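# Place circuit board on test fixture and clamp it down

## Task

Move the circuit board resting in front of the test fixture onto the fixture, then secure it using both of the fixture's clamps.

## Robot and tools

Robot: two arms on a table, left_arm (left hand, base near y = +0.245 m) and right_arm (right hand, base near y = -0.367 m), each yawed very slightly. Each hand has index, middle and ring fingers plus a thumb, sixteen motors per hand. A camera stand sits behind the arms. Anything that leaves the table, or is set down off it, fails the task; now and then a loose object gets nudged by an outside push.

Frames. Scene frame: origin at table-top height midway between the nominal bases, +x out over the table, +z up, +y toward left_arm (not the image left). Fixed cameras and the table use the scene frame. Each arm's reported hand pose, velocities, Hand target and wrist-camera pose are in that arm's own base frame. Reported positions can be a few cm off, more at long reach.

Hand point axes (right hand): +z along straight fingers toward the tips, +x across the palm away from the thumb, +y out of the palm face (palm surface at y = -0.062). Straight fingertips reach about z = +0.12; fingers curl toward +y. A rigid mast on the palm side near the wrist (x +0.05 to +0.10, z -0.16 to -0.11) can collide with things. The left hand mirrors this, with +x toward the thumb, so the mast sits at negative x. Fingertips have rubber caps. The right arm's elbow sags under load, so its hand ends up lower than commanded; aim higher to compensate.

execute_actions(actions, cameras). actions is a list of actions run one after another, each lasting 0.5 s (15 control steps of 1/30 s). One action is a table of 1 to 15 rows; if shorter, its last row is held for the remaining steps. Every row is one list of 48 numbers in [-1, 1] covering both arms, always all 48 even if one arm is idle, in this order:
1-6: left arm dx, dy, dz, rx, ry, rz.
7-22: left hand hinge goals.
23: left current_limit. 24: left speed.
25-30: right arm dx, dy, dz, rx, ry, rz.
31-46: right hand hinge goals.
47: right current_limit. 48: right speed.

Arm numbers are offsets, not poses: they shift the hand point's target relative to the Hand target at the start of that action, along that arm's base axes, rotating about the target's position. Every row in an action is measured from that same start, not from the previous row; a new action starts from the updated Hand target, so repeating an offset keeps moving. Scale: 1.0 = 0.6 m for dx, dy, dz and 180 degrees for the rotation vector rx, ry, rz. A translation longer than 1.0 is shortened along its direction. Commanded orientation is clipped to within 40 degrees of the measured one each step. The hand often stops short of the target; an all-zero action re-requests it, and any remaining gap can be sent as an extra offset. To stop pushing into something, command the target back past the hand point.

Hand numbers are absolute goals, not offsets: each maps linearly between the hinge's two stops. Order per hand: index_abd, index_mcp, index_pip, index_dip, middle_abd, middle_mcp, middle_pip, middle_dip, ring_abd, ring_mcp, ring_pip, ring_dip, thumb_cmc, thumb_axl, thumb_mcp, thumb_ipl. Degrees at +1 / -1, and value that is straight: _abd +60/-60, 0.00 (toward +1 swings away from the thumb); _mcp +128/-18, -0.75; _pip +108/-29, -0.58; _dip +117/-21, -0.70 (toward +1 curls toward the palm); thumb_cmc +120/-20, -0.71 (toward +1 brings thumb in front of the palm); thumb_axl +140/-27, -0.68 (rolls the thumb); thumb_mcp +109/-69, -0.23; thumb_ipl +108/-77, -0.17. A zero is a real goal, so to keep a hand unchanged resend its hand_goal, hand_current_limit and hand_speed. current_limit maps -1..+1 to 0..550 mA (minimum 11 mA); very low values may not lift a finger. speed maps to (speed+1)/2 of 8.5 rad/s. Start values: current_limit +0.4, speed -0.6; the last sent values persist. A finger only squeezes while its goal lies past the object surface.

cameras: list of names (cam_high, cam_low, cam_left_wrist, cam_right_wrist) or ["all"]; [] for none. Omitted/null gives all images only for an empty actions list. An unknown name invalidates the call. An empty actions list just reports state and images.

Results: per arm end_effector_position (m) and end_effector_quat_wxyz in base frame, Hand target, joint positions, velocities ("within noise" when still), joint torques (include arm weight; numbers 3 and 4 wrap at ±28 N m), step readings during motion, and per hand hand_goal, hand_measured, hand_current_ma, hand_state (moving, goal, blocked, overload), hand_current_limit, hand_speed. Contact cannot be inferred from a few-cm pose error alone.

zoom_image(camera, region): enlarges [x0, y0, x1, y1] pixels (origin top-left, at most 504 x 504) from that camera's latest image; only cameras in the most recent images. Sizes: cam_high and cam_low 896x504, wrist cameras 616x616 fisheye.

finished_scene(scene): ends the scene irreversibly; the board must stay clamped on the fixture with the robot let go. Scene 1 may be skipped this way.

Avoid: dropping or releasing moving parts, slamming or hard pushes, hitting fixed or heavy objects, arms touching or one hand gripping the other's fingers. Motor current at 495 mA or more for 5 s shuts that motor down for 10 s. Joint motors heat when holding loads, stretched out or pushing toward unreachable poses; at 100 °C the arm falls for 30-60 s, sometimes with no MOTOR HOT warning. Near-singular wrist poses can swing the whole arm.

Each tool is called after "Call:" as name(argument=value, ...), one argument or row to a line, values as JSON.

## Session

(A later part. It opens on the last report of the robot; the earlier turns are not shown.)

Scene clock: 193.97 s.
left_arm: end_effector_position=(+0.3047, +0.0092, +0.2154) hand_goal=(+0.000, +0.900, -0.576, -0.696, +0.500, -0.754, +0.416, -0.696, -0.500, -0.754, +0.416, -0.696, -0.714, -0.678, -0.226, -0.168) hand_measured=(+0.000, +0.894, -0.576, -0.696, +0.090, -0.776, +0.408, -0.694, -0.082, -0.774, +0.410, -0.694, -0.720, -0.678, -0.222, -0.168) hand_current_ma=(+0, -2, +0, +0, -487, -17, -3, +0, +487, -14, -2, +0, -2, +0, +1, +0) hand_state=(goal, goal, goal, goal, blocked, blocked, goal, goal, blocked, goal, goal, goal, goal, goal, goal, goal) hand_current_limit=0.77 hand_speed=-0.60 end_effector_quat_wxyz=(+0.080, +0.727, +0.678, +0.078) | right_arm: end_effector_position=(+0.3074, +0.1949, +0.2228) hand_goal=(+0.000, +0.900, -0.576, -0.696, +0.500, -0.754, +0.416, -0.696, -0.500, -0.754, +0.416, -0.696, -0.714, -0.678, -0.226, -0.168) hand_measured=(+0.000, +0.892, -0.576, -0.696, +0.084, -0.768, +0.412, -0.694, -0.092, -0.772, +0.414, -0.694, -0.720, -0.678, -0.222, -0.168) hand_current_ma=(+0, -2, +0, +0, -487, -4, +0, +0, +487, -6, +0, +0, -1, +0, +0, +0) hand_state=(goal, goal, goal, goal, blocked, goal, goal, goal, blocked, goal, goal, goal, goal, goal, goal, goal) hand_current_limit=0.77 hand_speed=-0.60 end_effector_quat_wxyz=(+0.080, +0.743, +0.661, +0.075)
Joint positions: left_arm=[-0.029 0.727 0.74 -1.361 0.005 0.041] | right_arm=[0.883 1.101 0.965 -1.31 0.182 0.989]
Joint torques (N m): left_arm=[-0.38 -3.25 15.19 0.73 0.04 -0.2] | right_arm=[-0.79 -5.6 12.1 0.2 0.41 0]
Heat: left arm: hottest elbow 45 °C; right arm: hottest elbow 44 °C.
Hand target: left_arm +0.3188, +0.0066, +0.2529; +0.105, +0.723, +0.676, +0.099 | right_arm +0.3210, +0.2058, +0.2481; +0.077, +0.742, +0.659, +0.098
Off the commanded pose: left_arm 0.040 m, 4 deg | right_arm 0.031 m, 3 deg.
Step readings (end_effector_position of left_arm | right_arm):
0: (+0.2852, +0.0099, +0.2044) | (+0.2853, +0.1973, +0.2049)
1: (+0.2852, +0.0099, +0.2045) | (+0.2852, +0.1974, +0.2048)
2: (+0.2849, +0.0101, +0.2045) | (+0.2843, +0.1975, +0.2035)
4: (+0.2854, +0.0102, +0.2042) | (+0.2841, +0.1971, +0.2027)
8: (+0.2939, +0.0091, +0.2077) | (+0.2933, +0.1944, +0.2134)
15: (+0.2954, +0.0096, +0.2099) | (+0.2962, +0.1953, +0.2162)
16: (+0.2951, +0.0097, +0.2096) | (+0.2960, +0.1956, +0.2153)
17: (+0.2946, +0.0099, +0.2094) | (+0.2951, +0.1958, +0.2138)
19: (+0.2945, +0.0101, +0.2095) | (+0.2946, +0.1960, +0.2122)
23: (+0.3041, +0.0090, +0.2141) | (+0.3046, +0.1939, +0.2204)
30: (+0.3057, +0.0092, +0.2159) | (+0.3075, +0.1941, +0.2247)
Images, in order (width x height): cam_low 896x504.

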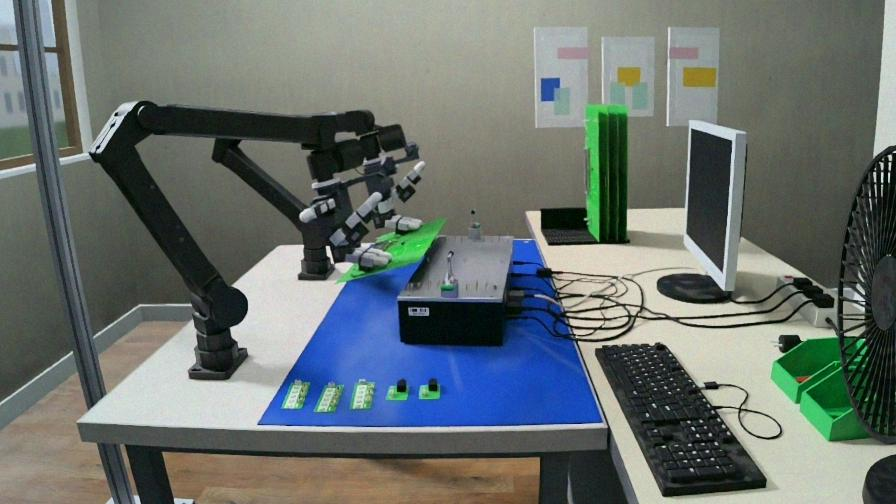

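Call:
execute_actions(
  actions=[
    [[0.0175,-0.0012,-0.0015,0.0023,0.035,0,0,0.9,-0.576,-0.696,0.5,-0.754,0.416,-0.696,-0.5,-0.754,0.416,-0.696,-0.714,-0.678,-0.226,-0.168,0.77,-0.6,0.0175,-0.0019,0.0075,0.0033,0.035,0,0,0.9,-0.576,-0.696,0.5,-0.754,0.416,-0.696,-0.5,-0.754,0.416,-0.696,-0.714,-0.678,-0.226,-0.168,0.77,-0.6]],
    [[0.0175,-0.0012,-0.0015,0.0023,0.035,0,0,0.9,-0.576,-0.696,0.5,-0.754,0.416,-0.696,-0.5,-0.754,0.416,-0.696,-0.714,-0.678,-0.226,-0.168,0.77,-0.6,0.0175,-0.0019,0.0075,0.0033,0.035,0,0,0.9,-0.576,-0.696,0.5,-0.754,0.416,-0.696,-0.5,-0.754,0.416,-0.696,-0.714,-0.678,-0.226,-0.168,0.77,-0.6]],
  ],
  cameras=["all"],
)

Call:
zoom_image(
  camera="cam_low",
  region=[320, 190, 520, 340],
)

Call:
zoom_image(
  camera="cam_high",
  region=[320, 180, 500, 380],
)

Scene clock: 197.50 s.
left_arm: end_effector_position=(+0.3245, +0.0089, +0.2186) hand_goal=(+0.000, +0.900, -0.576, -0.696, +0.500, -0.754, +0.416, -0.696, -0.500, -0.754, +0.416, -0.696, -0.714, -0.678, -0.226, -0.168) hand_measured=(+0.000, +0.894, -0.576, -0.696, +0.090, -0.766, +0.408, -0.694, -0.082, -0.766, +0.414, -0.694, -0.716, -0.678, -0.222, -0.168) hand_current_ma=(+0, -2, +0, +0, -487, -6, -3, +0, +487, -6, +0, +0, +0, +0, +1, +0) hand_state=(goal, goal, goal, goal, blocked, goal, goal, goal, blocked, goal, goal, goal, goal, goal, goal, goal) hand_current_limit=0.77 hand_speed=-0.60 end_effector_quat_wxyz=(+0.001, +0.731, +0.682, +0.005) | right_arm: end_effector_position=(+0.3271, +0.1930, +0.2332) hand_goal=(+0.000, +0.900, -0.576, -0.696, +0.500, -0.754, +0.416, -0.696, -0.500, -0.754, +0.416, -0.696, -0.714, -0.678, -0.226, -0.168) hand_measured=(+0.000, +0.892, -0.576, -0.696, +0.084, -0.760, +0.414, -0.694, -0.092, -0.764, +0.414, -0.694, -0.716, -0.678, -0.222, -0.168) hand_current_ma=(+0, -2, +0, +0, -487, -1, +0, +0, +487, -2, +0, +0, +0, +0, +0, +0) hand_state=(goal, goal, goal, goal, blocked, goal, goal, goal, blocked, goal, goal, goal, goal, goal, goal, goal) hand_current_limit=0.77 hand_speed=-0.60 end_effector_quat_wxyz=(-0.001, +0.751, +0.660, -0.001)
Joint positions: left_arm=[-0.035 0.943 0.912 -1.532 -0.005 0.034] | right_arm=[0.745 1.216 1.142 -1.499 -0.002 0.874]
Joint torques (N m): left_arm=[-0.38 -5.83 14.49 0.16 0.12 -0.2] | right_arm=[-0.44 -7.53 11.78 -0.05 0.02 0.02]
Heat: left arm: hottest elbow 46 °C; right arm: hottest elbow 45 °C.
Hand target: left_arm +0.3398, +0.0051, +0.2509; +0.025, +0.730, +0.683, +0.024 | right_arm +0.3419, +0.2036, +0.2572; -0.004, +0.749, +0.662, +0.023
Off the commanded pose: left_arm 0.036 m, 4 deg | right_arm 0.030 m, 3 deg.
Step readings (end_effector_position of left_arm | right_arm):
0: (+0.3047, +0.0092, +0.2154) | (+0.3074, +0.1949, +0.2228)
1: (+0.3047, +0.0092, +0.2153) | (+0.3073, +0.1951, +0.2228)
2: (+0.3042, +0.0096, +0.2154) | (+0.3063, +0.1952, +0.2222)
4: (+0.3048, +0.0101, +0.2159) | (+0.3058, +0.1951, +0.2214)
8: (+0.3143, +0.0091, +0.2176) | (+0.3153, +0.1934, +0.2269)
15: (+0.3149, +0.0090, +0.2166) | (+0.3174, +0.1934, +0.2288)
16: (+0.3146, +0.0091, +0.2166) | (+0.3170, +0.1937, +0.2285)
17: (+0.3139, +0.0092, +0.2168) | (+0.3160, +0.1939, +0.2278)
19: (+0.3144, +0.0099, +0.2182) | (+0.3156, +0.1942, +0.2278)
23: (+0.3246, +0.0091, +0.2206) | (+0.3255, +0.1926, +0.2324)
30: (+0.3253, +0.0088, +0.2189) | (+0.3275, +0.1926, +0.2339)
camera_calibration:
cam_left_wrist: T_world_to_cam=[[-0.652739, -0.757471, -0.0130295, 0.184019], [-0.519396, 0.434928, 0.735572, -0.0468152], [-0.551507, 0.486904, -0.677322, 0.448774], [0, 0, 0, 1]] pos_world=[0.343303, -0.0587593, 0.340798]
cam_right_wrist: T_world_to_cam=[[0.499479, -0.863229, -0.0731884, 0.0619854], [-0.568825, -0.390503, 0.723841, 0.0489906], [-0.653421, -0.319912, -0.686074, 0.551591], [0, 0, 0, 1]] pos_world=[0.357328, 0.249099, 0.347508]

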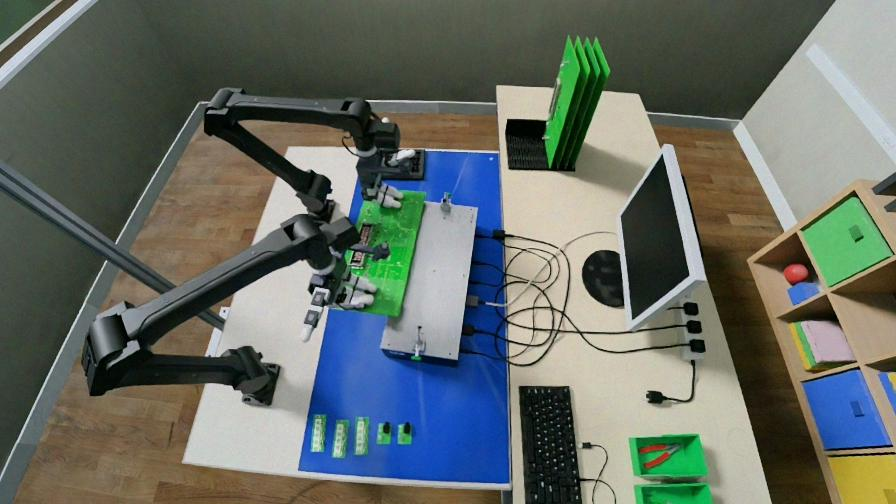

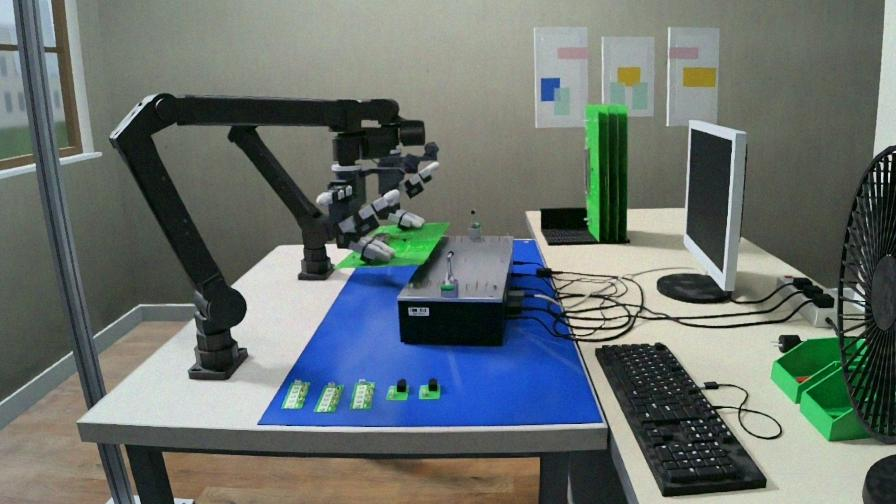

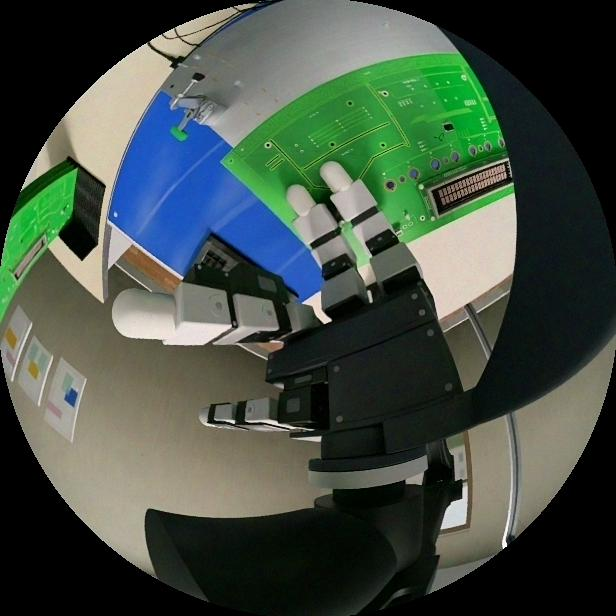

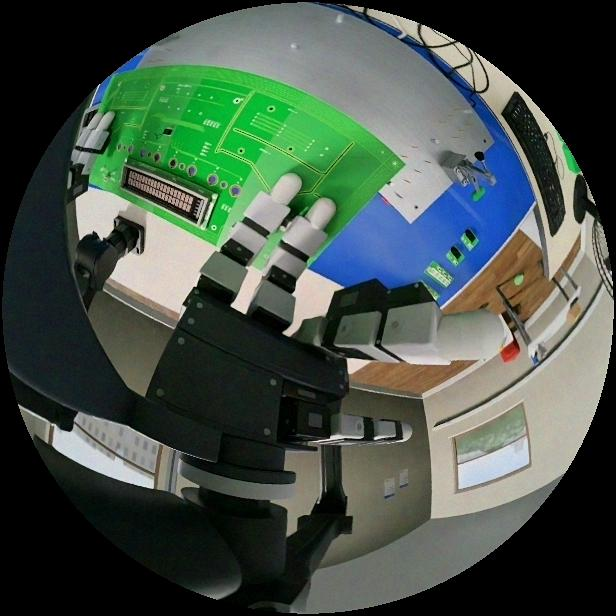

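Scaled by 2.520 from the camera's 896x504 image, which has a finer 1280x720 frame.

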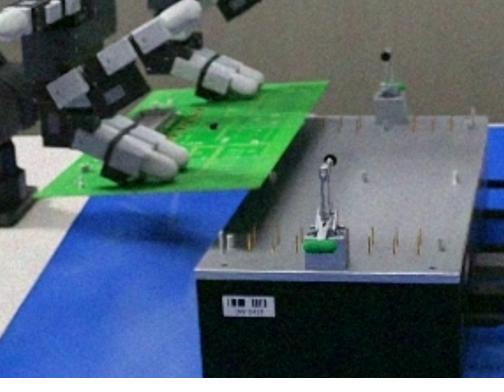

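Scaled by 2.520 from the camera's 896x504 image, which has a finer 1280x720 frame.

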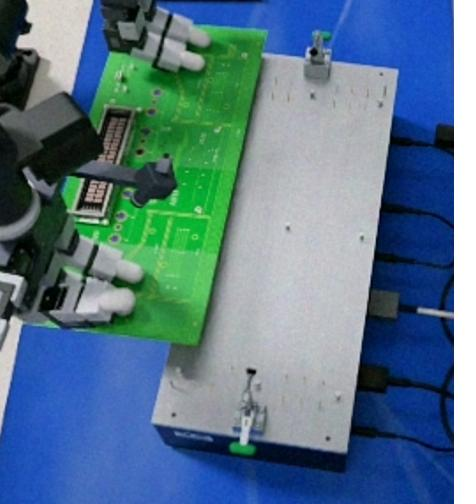

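Call:
execute_actions(
  actions=[
    [[0.008,-0.0005,0.006,0.0013,0.0194,0,0,0.9,-0.576,-0.696,0.5,-0.754,0.416,-0.696,-0.5,-0.754,0.416,-0.696,-0.714,-0.678,-0.226,-0.168,0.77,-0.6,0.008,-0.0007,0.006,0.0018,0.0194,0,0,0.9,-0.576,-0.696,0.5,-0.754,0.416,-0.696,-0.5,-0.754,0.416,-0.696,-0.714,-0.678,-0.226,-0.168,0.77,-0.6]],
    [[-0.0023,-0.0358,0,0,0,0,0,0.9,-0.576,-0.696,0.5,-0.754,0.416,-0.696,-0.5,-0.754,0.416,-0.696,-0.714,-0.678,-0.226,-0.168,0.77,-0.6,-0.0033,-0.0357,0,0,0,0,0,0.9,-0.576,-0.696,0.5,-0.754,0.416,-0.696,-0.5,-0.754,0.416,-0.696,-0.714,-0.678,-0.226,-0.168,0.77,-0.6]],
  ],
  cameras=["cam_low","cam_high"],
)

Call:
zoom_image(
  camera="cam_low",
  region=[320, 190, 520, 340],
)

Call:
zoom_image(
  camera="cam_high",
  region=[320, 180, 500, 380],
)

Scene clock: 209.13 s.
left_arm: end_effector_position=(+0.3278, -0.0083, +0.2260) hand_goal=(+0.000, +0.900, -0.576, -0.696, +0.500, -0.754, +0.416, -0.696, -0.500, -0.754, +0.416, -0.696, -0.714, -0.678, -0.226, -0.168) hand_measured=(+0.000, +0.894, -0.576, -0.696, +0.090, -0.764, +0.408, -0.694, -0.084, -0.760, +0.414, -0.694, -0.716, -0.678, -0.222, -0.168) hand_current_ma=(+0, -2, +0, +0, -487, -4, -3, +0, +487, -2, +0, +0, +0, +0, +1, +0) hand_state=(goal, goal, goal, goal, blocked, goal, goal, goal, blocked, goal, goal, goal, goal, goal, goal, goal) hand_current_limit=0.77 hand_speed=-0.60 end_effector_quat_wxyz=(-0.022, +0.728, +0.685, -0.010) | right_arm: end_effector_position=(+0.3401, +0.1755, +0.2402) hand_goal=(+0.000, +0.900, -0.576, -0.696, +0.500, -0.754, +0.416, -0.696, -0.500, -0.754, +0.416, -0.696, -0.714, -0.678, -0.226, -0.168) hand_measured=(+0.000, +0.892, -0.576, -0.696, +0.084, -0.754, +0.414, -0.694, -0.092, -0.762, +0.416, -0.694, -0.716, -0.678, -0.222, -0.168) hand_current_ma=(+0, -2, +0, +0, -487, +0, +0, +0, +487, -1, +0, +0, +0, +0, +0, +0) hand_state=(goal, goal, goal, goal, blocked, goal, goal, goal, blocked, goal, goal, goal, goal, goal, goal, goal) hand_current_limit=0.77 hand_speed=-0.60 end_effector_quat_wxyz=(-0.021, +0.756, +0.654, -0.026)
Joint positions: left_arm=[-0.114 0.995 0.973 -1.595 -0.013 -0.054] | right_arm=[0.662 1.246 1.198 -1.576 -0.039 0.805]
Joint torques (N m): left_arm=[-0.62 -5.48 14.28 0.01 0.32 -0.18] | right_arm=[-0.5 -10.4 9.5 0.01 -0.31 -0.04]
Heat: left arm: hottest elbow 48 °C; right arm: hottest elbow 45 °C.
Hand target: left_arm +0.3432, -0.0166, +0.2547; +0.003, +0.730, +0.683, +0.004 | right_arm +0.3447, +0.1818, +0.2609; -0.026, +0.749, +0.662, +0.002
Off the commanded pose: left_arm 0.034 m, 3 deg | right_arm 0.022 m, 3 deg.
Step readings (end_effector_position of left_arm | right_arm):
0: (+0.3245, +0.0089, +0.2186) | (+0.3272, +0.1930, +0.2332)
1: (+0.3244, +0.0089, +0.2187) | (+0.3271, +0.1932, +0.2333)
2: (+0.3240, +0.0090, +0.2192) | (+0.3264, +0.1935, +0.2335)
4: (+0.3237, +0.0093, +0.2211) | (+0.3261, +0.1932, +0.2344)
8: (+0.3295, +0.0092, +0.2259) | (+0.3312, +0.1930, +0.2377)
15: (+0.3299, +0.0092, +0.2259) | (+0.3321, +0.1930, +0.2387)
16: (+0.3298, +0.0092, +0.2259) | (+0.3320, +0.1930, +0.2386)
17: (+0.3296, +0.0084, +0.2258) | (+0.3323, +0.1923, +0.2386)
19: (+0.3293, +0.0040, +0.2259) | (+0.3332, +0.1888, +0.2385)
23: (+0.3288, -0.0076, +0.2260) | (+0.3383, +0.1772, +0.2387)
30: (+0.3281, -0.0088, +0.2260) | (+0.3399, +0.1752, +0.2400)
Images, in order (width x height): cam_high 896x504, cam_low 896x504.

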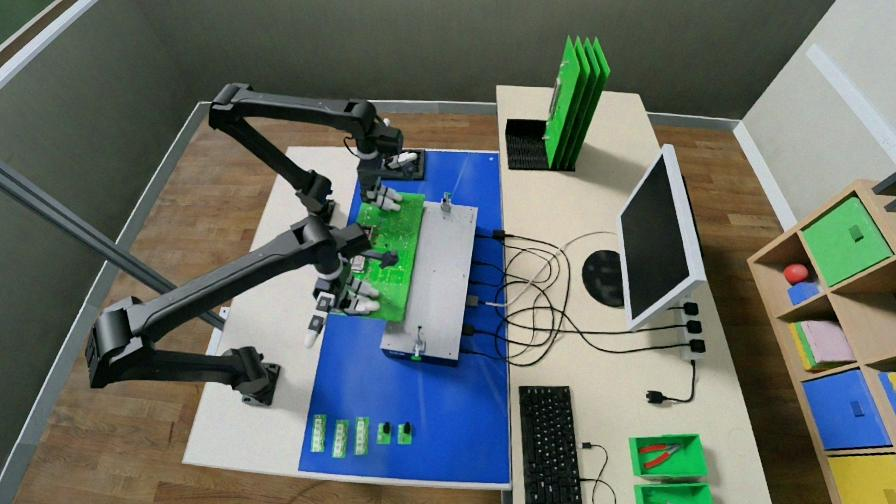

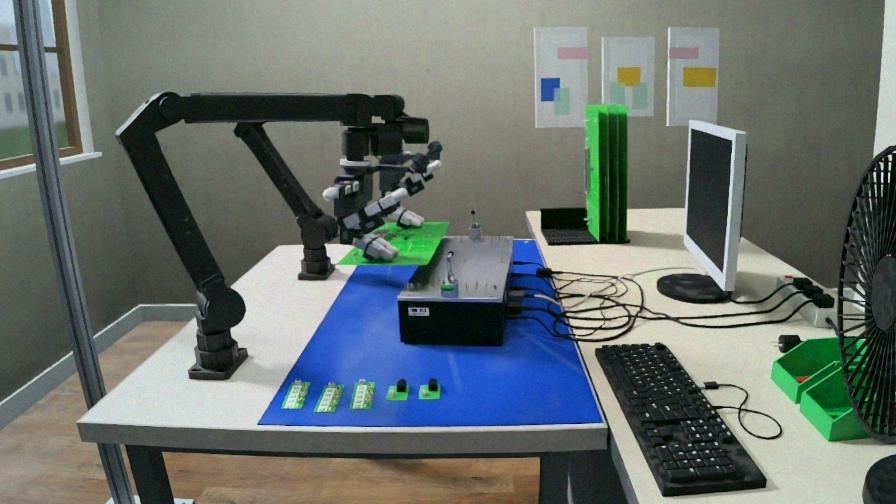

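Scaled by 2.520 from the camera's 896x504 image, which has a finer 1280x720 frame.

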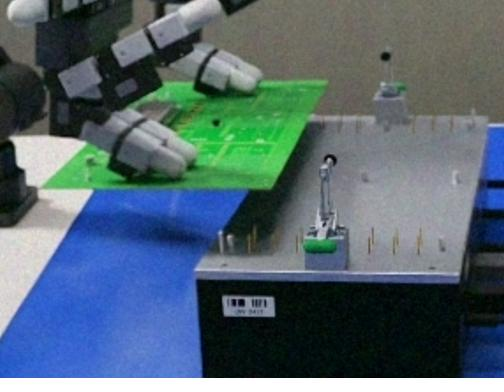

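Scaled by 2.520 from the camera's 896x504 image, which has a finer 1280x720 frame.

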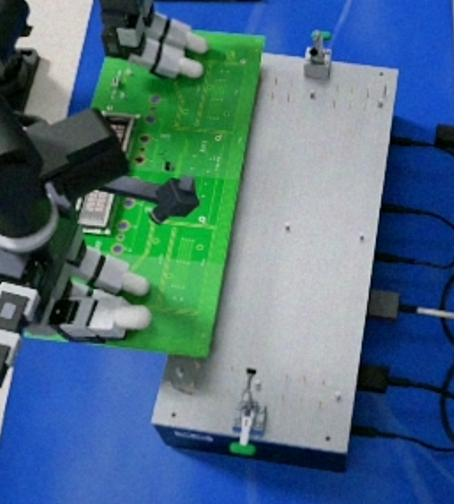

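Call:
execute_actions(
  actions=[
    [[0.0283,-0.0018,0,0.0005,0.0111,-0.0056,0,0.9,-0.576,-0.696,0.5,-0.754,0.416,-0.696,-0.5,-0.754,0.416,-0.696,-0.714,-0.678,-0.226,-0.168,0.77,-0.6,0.0015,0,0,0.0005,0.0056,0.0111,0,0.9,-0.576,-0.696,0.5,-0.754,0.416,-0.696,-0.5,-0.754,0.416,-0.696,-0.714,-0.678,-0.226,-0.168,0.77,-0.6]],
    [[-0.0023,-0.025,0,0,0,0,0,0.9,-0.576,-0.696,0.5,-0.754,0.416,-0.696,-0.5,-0.754,0.416,-0.696,-0.714,-0.678,-0.226,-0.168,0.77,-0.6,-0.0033,-0.025,0,0,0,0,0,0.9,-0.576,-0.696,0.5,-0.754,0.416,-0.696,-0.5,-0.754,0.416,-0.696,-0.714,-0.678,-0.226,-0.168,0.77,-0.6]],
  ],
  cameras=["cam_low","cam_high"],
)

Call:
zoom_image(
  camera="cam_low",
  region=[320, 190, 520, 340],
)

Call:
zoom_image(
  camera="cam_high",
  region=[320, 180, 500, 380],
)

Scene clock: 213.97 s.
left_arm: end_effector_position=(+0.3434, -0.0233, +0.2256) hand_goal=(+0.000, +0.900, -0.576, -0.696, +0.500, -0.754, +0.416, -0.696, -0.500, -0.754, +0.416, -0.696, -0.714, -0.678, -0.226, -0.168) hand_measured=(+0.000, +0.894, -0.576, -0.696, +0.090, -0.760, +0.408, -0.694, -0.088, -0.756, +0.418, -0.694, -0.716, -0.678, -0.222, -0.168) hand_current_ma=(+0, -2, +0, +0, -487, -2, -3, +0, +487, +0, +0, +0, +0, +0, +1, +0) hand_state=(goal, goal, goal, goal, blocked, goal, goal, goal, blocked, goal, goal, goal, goal, goal, goal, goal) hand_current_limit=0.77 hand_speed=-0.60 end_effector_quat_wxyz=(-0.036, +0.734, +0.678, -0.021) | right_arm: end_effector_position=(+0.3414, +0.1631, +0.2472) hand_goal=(+0.000, +0.900, -0.576, -0.696, +0.500, -0.754, +0.416, -0.696, -0.500, -0.754, +0.416, -0.696, -0.714, -0.678, -0.226, -0.168) hand_measured=(+0.000, +0.892, -0.576, -0.696, +0.084, -0.758, +0.416, -0.694, -0.092, -0.758, +0.412, -0.694, -0.716, -0.678, -0.222, -0.168) hand_current_ma=(+0, -2, +0, +0, -487, -1, +0, +0, +487, +0, +0, +0, +0, +0, +0, +0) hand_state=(goal, goal, goal, goal, blocked, goal, goal, goal, blocked, goal, goal, goal, goal, goal, goal, goal) hand_current_limit=0.77 hand_speed=-0.60 end_effector_quat_wxyz=(-0.028, +0.744, +0.667, -0.024)
Joint positions: left_arm=[-0.157 1.068 1.026 -1.611 -0.011 -0.079] | right_arm=[0.619 1.222 1.198 -1.601 -0.05 0.726]
Joint torques (N m): left_arm=[-0.67 -6.89 14.22 -0.13 0.42 -0.17] | right_arm=[-0.62 -9.7 8.44 0.1 -0.4 -0.03]
Heat: left arm: hottest elbow 48 °C; right arm: hottest elbow 45 °C.
Hand target: left_arm +0.3588, -0.0328, +0.2545; -0.010, +0.736, +0.676, -0.009 | right_arm +0.3437, +0.1666, +0.2608; -0.032, +0.738, +0.674, -0.005
Off the commanded pose: left_arm 0.034 m, 3 deg | right_arm 0.014 m, 3 deg.
Step readings (end_effector_position of left_arm | right_arm):
0: (+0.3278, -0.0082, +0.2260) | (+0.3401, +0.1755, +0.2402)
1: (+0.3278, -0.0082, +0.2258) | (+0.3400, +0.1755, +0.2402)
2: (+0.3281, -0.0083, +0.2260) | (+0.3397, +0.1755, +0.2400)
4: (+0.3311, -0.0086, +0.2271) | (+0.3387, +0.1759, +0.2395)
8: (+0.3426, -0.0100, +0.2279) | (+0.3379, +0.1760, +0.2390)
15: (+0.3448, -0.0105, +0.2256) | (+0.3379, +0.1765, +0.2387)
16: (+0.3447, -0.0105, +0.2256) | (+0.3379, +0.1764, +0.2387)
17: (+0.3447, -0.0109, +0.2256) | (+0.3381, +0.1762, +0.2386)
19: (+0.3444, -0.0136, +0.2256) | (+0.3388, +0.1736, +0.2395)
23: (+0.3438, -0.0217, +0.2256) | (+0.3412, +0.1649, +0.2439)
30: (+0.3435, -0.0234, +0.2256) | (+0.3413, +0.1628, +0.2472)
Images, in order (width x height): cam_high 896x504, cam_low 896x504.

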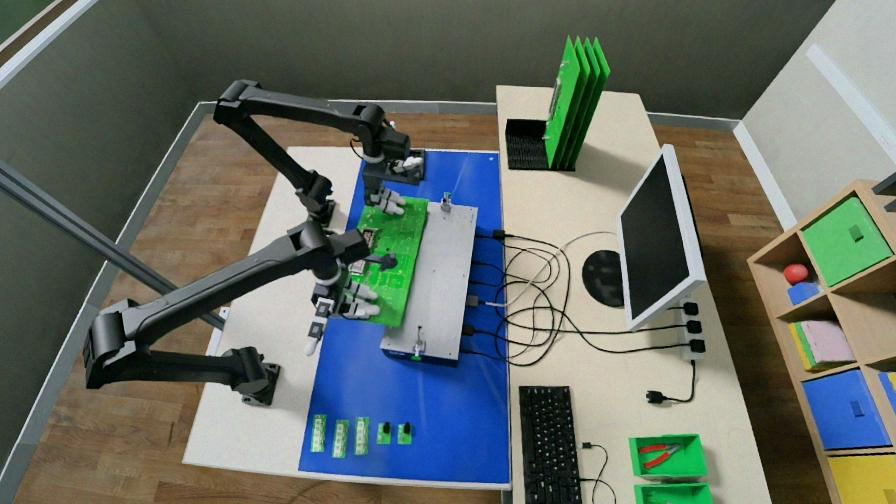

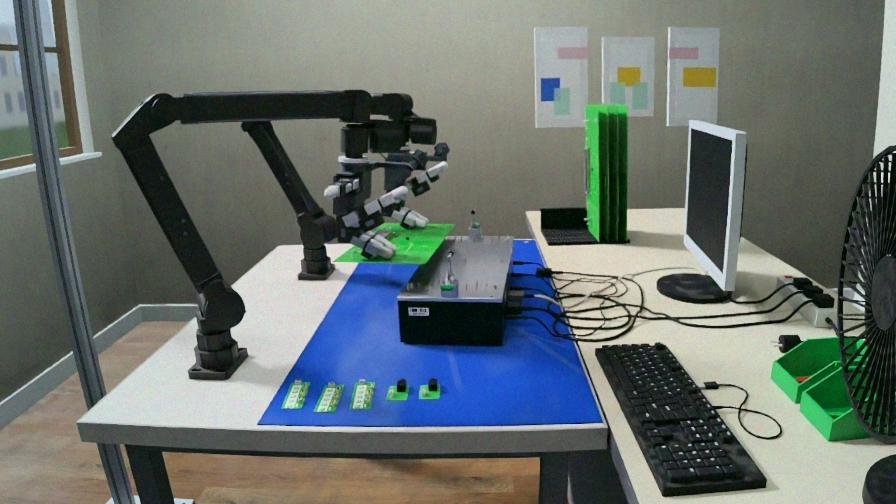

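Scaled by 2.520 from the camera's 896x504 image, which has a finer 1280x720 frame.

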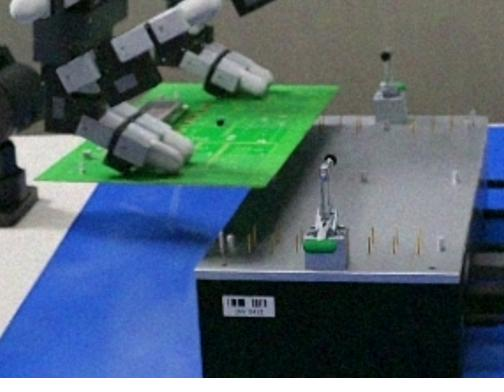

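Scaled by 2.520 from the camera's 896x504 image, which has a finer 1280x720 frame.

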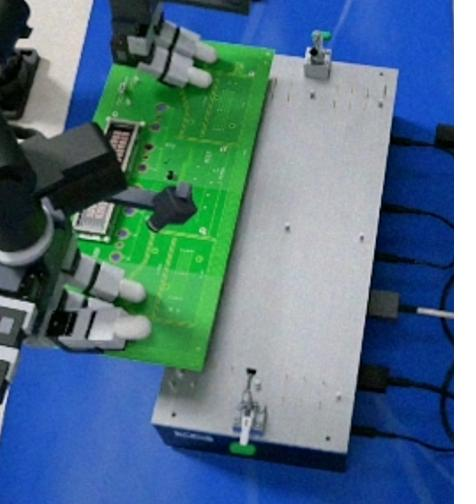

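Call:
execute_actions(
  actions=[
    [[0.004,-0.0265,0,0,0,0,0,0.9,-0.576,-0.696,0.5,-0.754,0.416,-0.696,-0.5,-0.754,0.416,-0.696,-0.714,-0.678,-0.226,-0.168,0.77,-0.6,-0.0025,-0.0255,-0.025,0,0,0,0,0.9,-0.576,-0.696,0.5,-0.754,0.416,-0.696,-0.5,-0.754,0.416,-0.696,-0.714,-0.678,-0.226,-0.168,0.77,-0.6]],
  ],
  cameras=["cam_low","cam_high"],
)

Call:
zoom_image(
  camera="cam_low",
  region=[320, 190, 520, 340],
)

Call:
zoom_image(
  camera="cam_high",
  region=[320, 180, 500, 380],
)

Scene clock: 217.50 s.
left_arm: end_effector_position=(+0.3444, -0.0397, +0.2260) hand_goal=(+0.000, +0.900, -0.576, -0.696, +0.500, -0.754, +0.416, -0.696, -0.500, -0.754, +0.416, -0.696, -0.714, -0.678, -0.226, -0.168) hand_measured=(+0.000, +0.894, -0.576, -0.696, +0.090, -0.760, +0.408, -0.694, -0.090, -0.756, +0.416, -0.694, -0.716, -0.678, -0.222, -0.168) hand_current_ma=(+0, -2, +0, +0, -487, -2, -3, +0, +487, +0, +0, +0, +0, +0, +1, +0) hand_state=(goal, goal, goal, goal, blocked, goal, goal, goal, blocked, goal, goal, goal, goal, goal, goal, goal) hand_current_limit=0.77 hand_speed=-0.60 end_effector_quat_wxyz=(-0.037, +0.735, +0.677, -0.022) | right_arm: end_effector_position=(+0.3367, +0.1477, +0.2353) hand_goal=(+0.000, +0.900, -0.576, -0.696, +0.500, -0.754, +0.416, -0.696, -0.500, -0.754, +0.416, -0.696, -0.714, -0.678, -0.226, -0.168) hand_measured=(+0.000, +0.892, -0.576, -0.696, +0.084, -0.758, +0.414, -0.694, -0.092, -0.758, +0.416, -0.694, -0.716, -0.678, -0.222, -0.168) hand_current_ma=(+0, -2, +0, +0, -487, +0, +0, +0, +487, +0, +0, +0, +0, +0, +0, +0) hand_state=(goal, goal, goal, goal, blocked, goal, goal, goal, blocked, goal, goal, goal, goal, goal, goal, goal) hand_current_limit=0.77 hand_speed=-0.60 end_effector_quat_wxyz=(-0.030, +0.742, +0.669, -0.032)
Joint positions: left_arm=[-0.214 1.081 1.036 -1.611 -0.006 -0.133] | right_arm=[0.586 1.2 1.151 -1.594 -0.051 0.688]
Joint torques (N m): left_arm=[-0.38 -6.95 14.23 0.1 0.29 -0.18] | right_arm=[-0.97 -10.05 7.62 1.11 -0.33 -0.02]
Heat: left arm: hottest elbow 48 °C; right arm: hottest elbow 45 °C.
Hand target: left_arm +0.3612, -0.0486, +0.2547; -0.010, +0.736, +0.676, -0.009 | right_arm +0.3422, +0.1513, +0.2458; -0.032, +0.738, +0.674, -0.005
Off the commanded pose: left_arm 0.034 m, 3 deg | right_arm 0.012 m, 3 deg.
Step readings (end_effector_position of left_arm | right_arm):
0: (+0.3434, -0.0232, +0.2256) | (+0.3414, +0.1632, +0.2472)
1: (+0.3434, -0.0232, +0.2256) | (+0.3414, +0.1632, +0.2472)
2: (+0.3434, -0.0237, +0.2258) | (+0.3412, +0.1627, +0.2465)
4: (+0.3435, -0.0276, +0.2263) | (+0.3397, +0.1591, +0.2435)
8: (+0.3441, -0.0393, +0.2268) | (+0.3360, +0.1487, +0.2360)
15: (+0.3445, -0.0401, +0.2260) | (+0.3366, +0.1474, +0.2352)
Images, in order (width x height): cam_high 896x504, cam_low 896x504.

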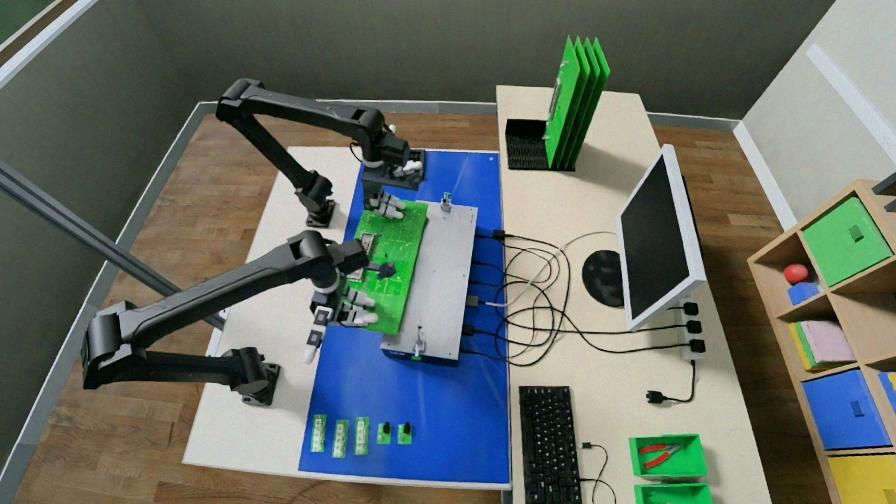

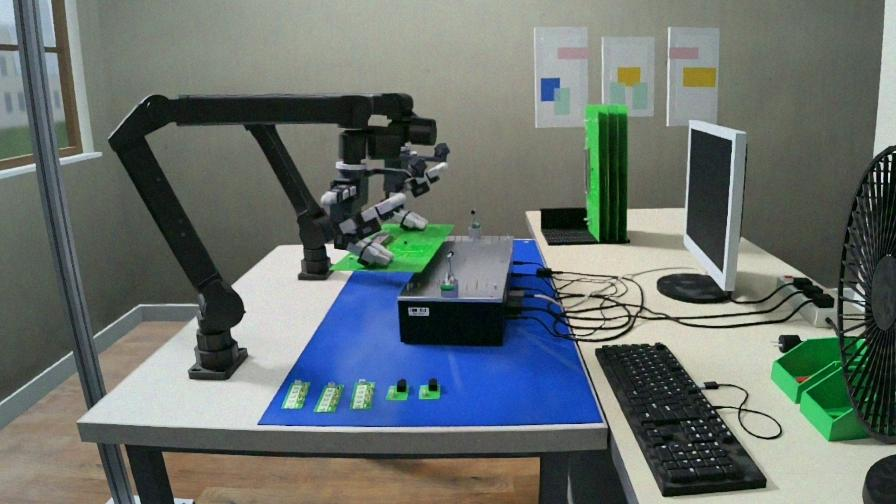

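Scaled by 2.520 from the camera's 896x504 image, which has a finer 1280x720 frame.

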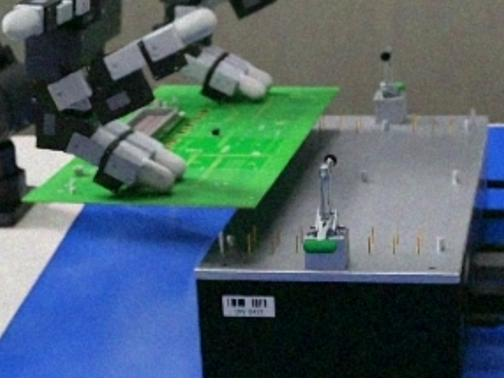

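Scaled by 2.520 from the camera's 896x504 image, which has a finer 1280x720 frame.

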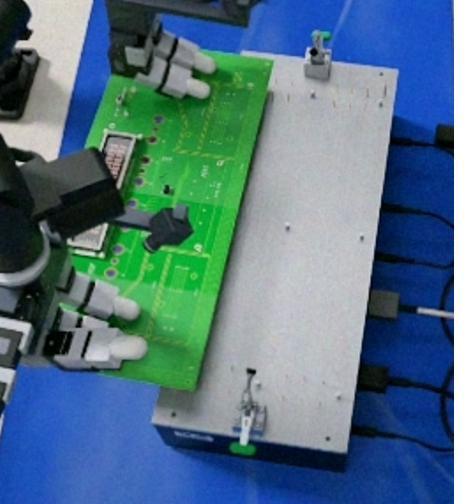

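Call:
execute_actions(
  actions=[
    [[0.0333,0.001,0,0,0,0,0,0.9,-0.576,-0.696,0.5,-0.754,0.416,-0.696,-0.5,-0.754,0.416,-0.696,-0.714,-0.678,-0.226,-0.168,0.77,-0.6,0.042,0,0,0,0,0.005,0,0.9,-0.576,-0.696,0.5,-0.754,0.416,-0.696,-0.5,-0.754,0.416,-0.696,-0.714,-0.678,-0.226,-0.168,0.77,-0.6]],
    [[0.0333,-0.0021,0,0,0,0,0,0.9,-0.576,-0.696,0.5,-0.754,0.416,-0.696,-0.5,-0.754,0.416,-0.696,-0.714,-0.678,-0.226,-0.168,0.77,-0.6,0.0333,-0.003,0,0,0,0,0,0.9,-0.576,-0.696,0.5,-0.754,0.416,-0.696,-0.5,-0.754,0.416,-0.696,-0.714,-0.678,-0.226,-0.168,0.77,-0.6]],
  ],
  cameras=["cam_low","cam_high"],
)

Call:
zoom_image(
  camera="cam_low",
  region=[320, 190, 520, 340],
)

Call:
zoom_image(
  camera="cam_high",
  region=[320, 180, 500, 380],
)

Scene clock: 221.57 s.
left_arm: end_effector_position=(+0.3801, -0.0452, +0.2254) hand_goal=(+0.000, +0.900, -0.576, -0.696, +0.500, -0.754, +0.416, -0.696, -0.500, -0.754, +0.416, -0.696, -0.714, -0.678, -0.226, -0.168) hand_measured=(+0.000, +0.894, -0.576, -0.696, +0.090, -0.760, +0.414, -0.694, -0.090, -0.756, +0.412, -0.694, -0.716, -0.678, -0.222, -0.168) hand_current_ma=(+0, -2, +0, +0, -487, -2, +0, +0, +487, -1, -1, +0, +0, +0, +1, +0) hand_state=(goal, goal, goal, goal, blocked, goal, goal, goal, blocked, goal, goal, goal, goal, goal, goal, goal) hand_current_limit=0.77 hand_speed=-0.60 end_effector_quat_wxyz=(-0.041, +0.733, +0.679, -0.028) | right_arm: end_effector_position=(+0.3670, +0.1418, +0.2234) hand_goal=(+0.000, +0.900, -0.576, -0.696, +0.500, -0.754, +0.416, -0.696, -0.500, -0.754, +0.416, -0.696, -0.714, -0.678, -0.226, -0.168) hand_measured=(+0.000, +0.892, -0.576, -0.696, +0.084, -0.760, +0.412, -0.694, -0.092, -0.756, +0.420, -0.694, -0.716, -0.678, -0.222, -0.168) hand_current_ma=(+0, -2, +0, +0, -487, -1, +0, +0, +487, +0, +0, +0, +0, +0, +0, +0) hand_state=(goal, goal, goal, goal, blocked, goal, goal, goal, blocked, goal, goal, goal, goal, goal, goal, goal) hand_current_limit=0.77 hand_speed=-0.60 end_effector_quat_wxyz=(-0.037, +0.734, +0.677, -0.036)
Joint positions: left_arm=[-0.206 1.189 1.116 -1.596 -0.002 -0.129] | right_arm=[0.514 1.266 1.177 -1.569 -0.056 0.592]
Joint torques (N m): left_arm=[0.5 -9.05 14.04 0.46 0 0.01] | right_arm=[-0.67 -8.41 11.41 0.62 -0.02 0.05]
Heat: left arm: hottest elbow 48 °C; right arm: hottest elbow 45 °C.
Hand target: left_arm +0.4011, -0.0492, +0.2545; -0.010, +0.736, +0.677, -0.009 | right_arm +0.3874, +0.1497, +0.2459; -0.032, +0.732, +0.680, -0.005
Off the commanded pose: left_arm 0.036 m, 4 deg | right_arm 0.031 m, 4 deg.
Step readings (end_effector_position of left_arm | right_arm):
0: (+0.3444, -0.0396, +0.2260) | (+0.3367, +0.1477, +0.2353)
1: (+0.3444, -0.0396, +0.2259) | (+0.3367, +0.1478, +0.2353)
2: (+0.3451, -0.0398, +0.2261) | (+0.3373, +0.1474, +0.2353)
4: (+0.3484, -0.0405, +0.2270) | (+0.3396, +0.1460, +0.2352)
8: (+0.3581, -0.0433, +0.2276) | (+0.3466, +0.1425, +0.2323)
15: (+0.3607, -0.0438, +0.2251) | (+0.3497, +0.1435, +0.2271)
16: (+0.3608, -0.0438, +0.2253) | (+0.3498, +0.1434, +0.2271)
17: (+0.3614, -0.0438, +0.2254) | (+0.3503, +0.1431, +0.2269)
19: (+0.3646, -0.0438, +0.2263) | (+0.3530, +0.1427, +0.2265)
23: (+0.3761, -0.0450, +0.2275) | (+0.3633, +0.1416, +0.2252)
30: (+0.3800, -0.0453, +0.2254) | (+0.3669, +0.1416, +0.2234)
Images, in order (width x height): cam_high 896x504, cam_low 896x504.

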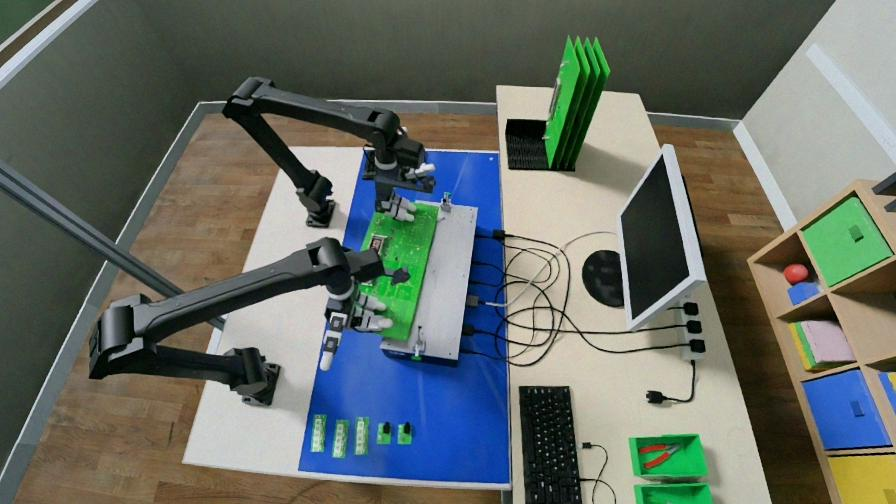

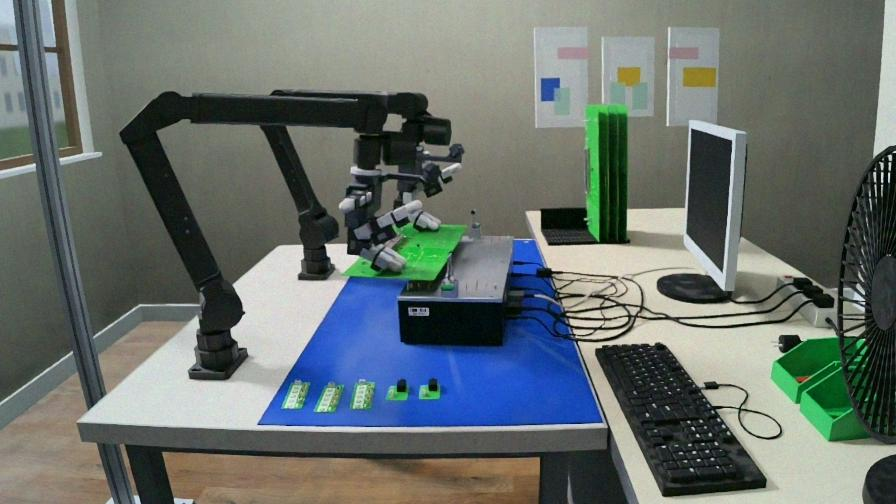

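Scaled by 2.520 from the camera's 896x504 image, which has a finer 1280x720 frame.

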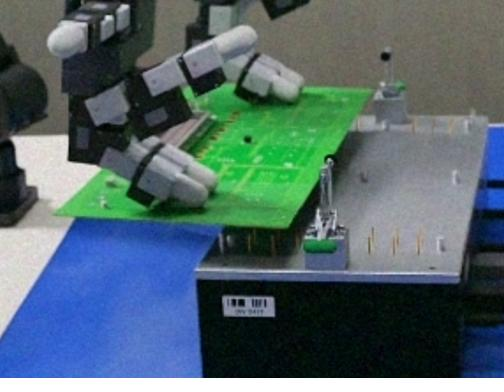

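Scaled by 2.520 from the camera's 896x504 image, which has a finer 1280x720 frame.

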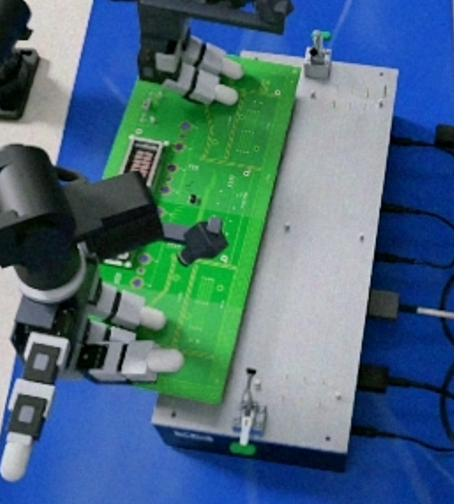

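Call:
execute_actions(
  actions=[
    [[0.001,0.025,0,0,0,0,0,0.9,-0.576,-0.696,0.5,-0.754,0.416,-0.696,-0.5,-0.754,0.416,-0.696,-0.714,-0.678,-0.226,-0.168,0.77,-0.6,0.0098,0.0158,0.0267,0,0,0,0,0.9,-0.576,-0.696,0.5,-0.754,0.416,-0.696,-0.5,-0.754,0.416,-0.696,-0.714,-0.678,-0.226,-0.168,0.77,-0.6]],
  ],
  cameras=["cam_low","cam_high"],
)

Call:
zoom_image(
  camera="cam_low",
  region=[320, 190, 520, 340],
)

Call:
zoom_image(
  camera="cam_high",
  region=[320, 180, 500, 380],
)

Scene clock: 225.13 s.
left_arm: end_effector_position=(+0.3826, -0.0316, +0.2252) hand_goal=(+0.000, +0.900, -0.576, -0.696, +0.500, -0.754, +0.416, -0.696, -0.500, -0.754, +0.416, -0.696, -0.714, -0.678, -0.226, -0.168) hand_measured=(+0.000, +0.894, -0.576, -0.696, +0.090, -0.760, +0.410, -0.694, -0.090, -0.756, +0.416, -0.694, -0.716, -0.678, -0.222, -0.168) hand_current_ma=(+0, -2, +0, +0, -487, -2, -1, +0, +487, +0, +0, +0, +0, +0, +1, +0) hand_state=(goal, goal, goal, goal, blocked, goal, goal, goal, blocked, goal, goal, goal, goal, goal, goal, goal) hand_current_limit=0.77 hand_speed=-0.60 end_effector_quat_wxyz=(-0.039, +0.733, +0.679, -0.029) | right_arm: end_effector_position=(+0.3816, +0.1506, +0.2408) hand_goal=(+0.000, +0.900, -0.576, -0.696, +0.500, -0.754, +0.416, -0.696, -0.500, -0.754, +0.416, -0.696, -0.714, -0.678, -0.226, -0.168) hand_measured=(+0.000, +0.892, -0.576, -0.696, +0.084, -0.760, +0.416, -0.694, -0.092, -0.756, +0.414, -0.694, -0.716, -0.678, -0.222, -0.168) hand_current_ma=(+0, -2, +0, +0, -487, -1, +0, +0, +487, +0, +0, +0, +0, +0, +0, +0) hand_state=(goal, goal, goal, goal, blocked, goal, goal, goal, blocked, goal, goal, goal, goal, goal, goal, goal) hand_current_limit=0.77 hand_speed=-0.60 end_effector_quat_wxyz=(-0.036, +0.734, +0.678, -0.024)
Joint positions: left_arm=[-0.159 1.189 1.116 -1.596 -0.002 -0.083] | right_arm=[0.514 1.291 1.244 -1.586 -0.059 0.591]
Joint torques (N m): left_arm=[0.44 -9.47 13.79 0.4 0 -0.04] | right_arm=[0.73 -8.76 11.47 -0.5 0 0.22]
Heat: left arm: hottest elbow 48 °C; right arm: hottest elbow 45 °C.
Hand target: left_arm +0.4017, -0.0342, +0.2545; -0.010, +0.736, +0.676, -0.009 | right_arm +0.3932, +0.1591, +0.2618; -0.032, +0.732, +0.680, -0.005
Off the commanded pose: left_arm 0.035 m, 4 deg | right_arm 0.026 m, 2 deg.
Step readings (end_effector_position of left_arm | right_arm):
0: (+0.3801, -0.0452, +0.2254) | (+0.3670, +0.1418, +0.2234)
1: (+0.3801, -0.0453, +0.2253) | (+0.3671, +0.1418, +0.2235)
2: (+0.3803, -0.0442, +0.2253) | (+0.3677, +0.1422, +0.2242)
4: (+0.3809, -0.0406, +0.2253) | (+0.3708, +0.1439, +0.2280)
8: (+0.3821, -0.0328, +0.2253) | (+0.3797, +0.1495, +0.2386)
15: (+0.3825, -0.0313, +0.2252) | (+0.3816, +0.1506, +0.2422)
Images, in order (width x height): cam_high 896x504, cam_low 896x504.

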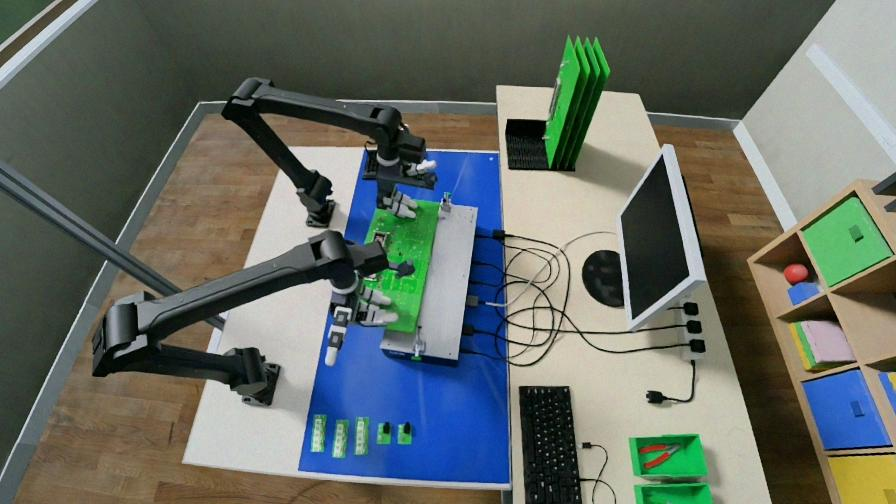

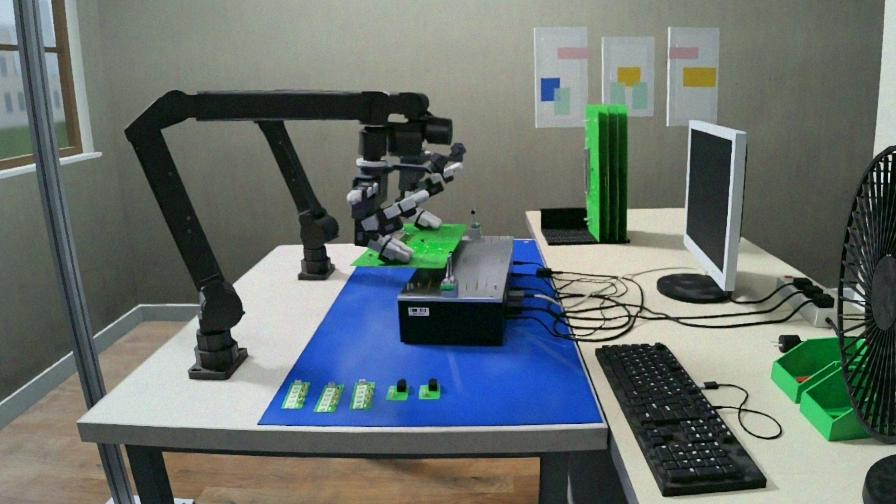

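Scaled by 2.520 from the camera's 896x504 image, which has a finer 1280x720 frame.

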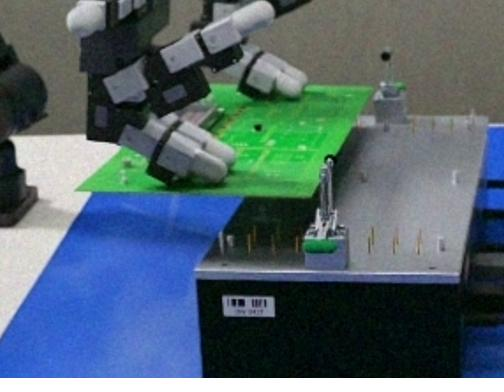

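Scaled by 2.520 from the camera's 896x504 image, which has a finer 1280x720 frame.

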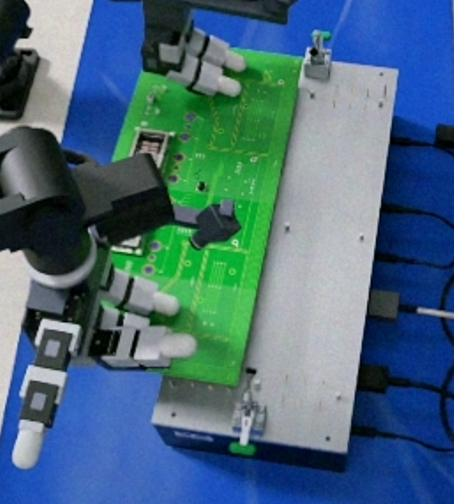

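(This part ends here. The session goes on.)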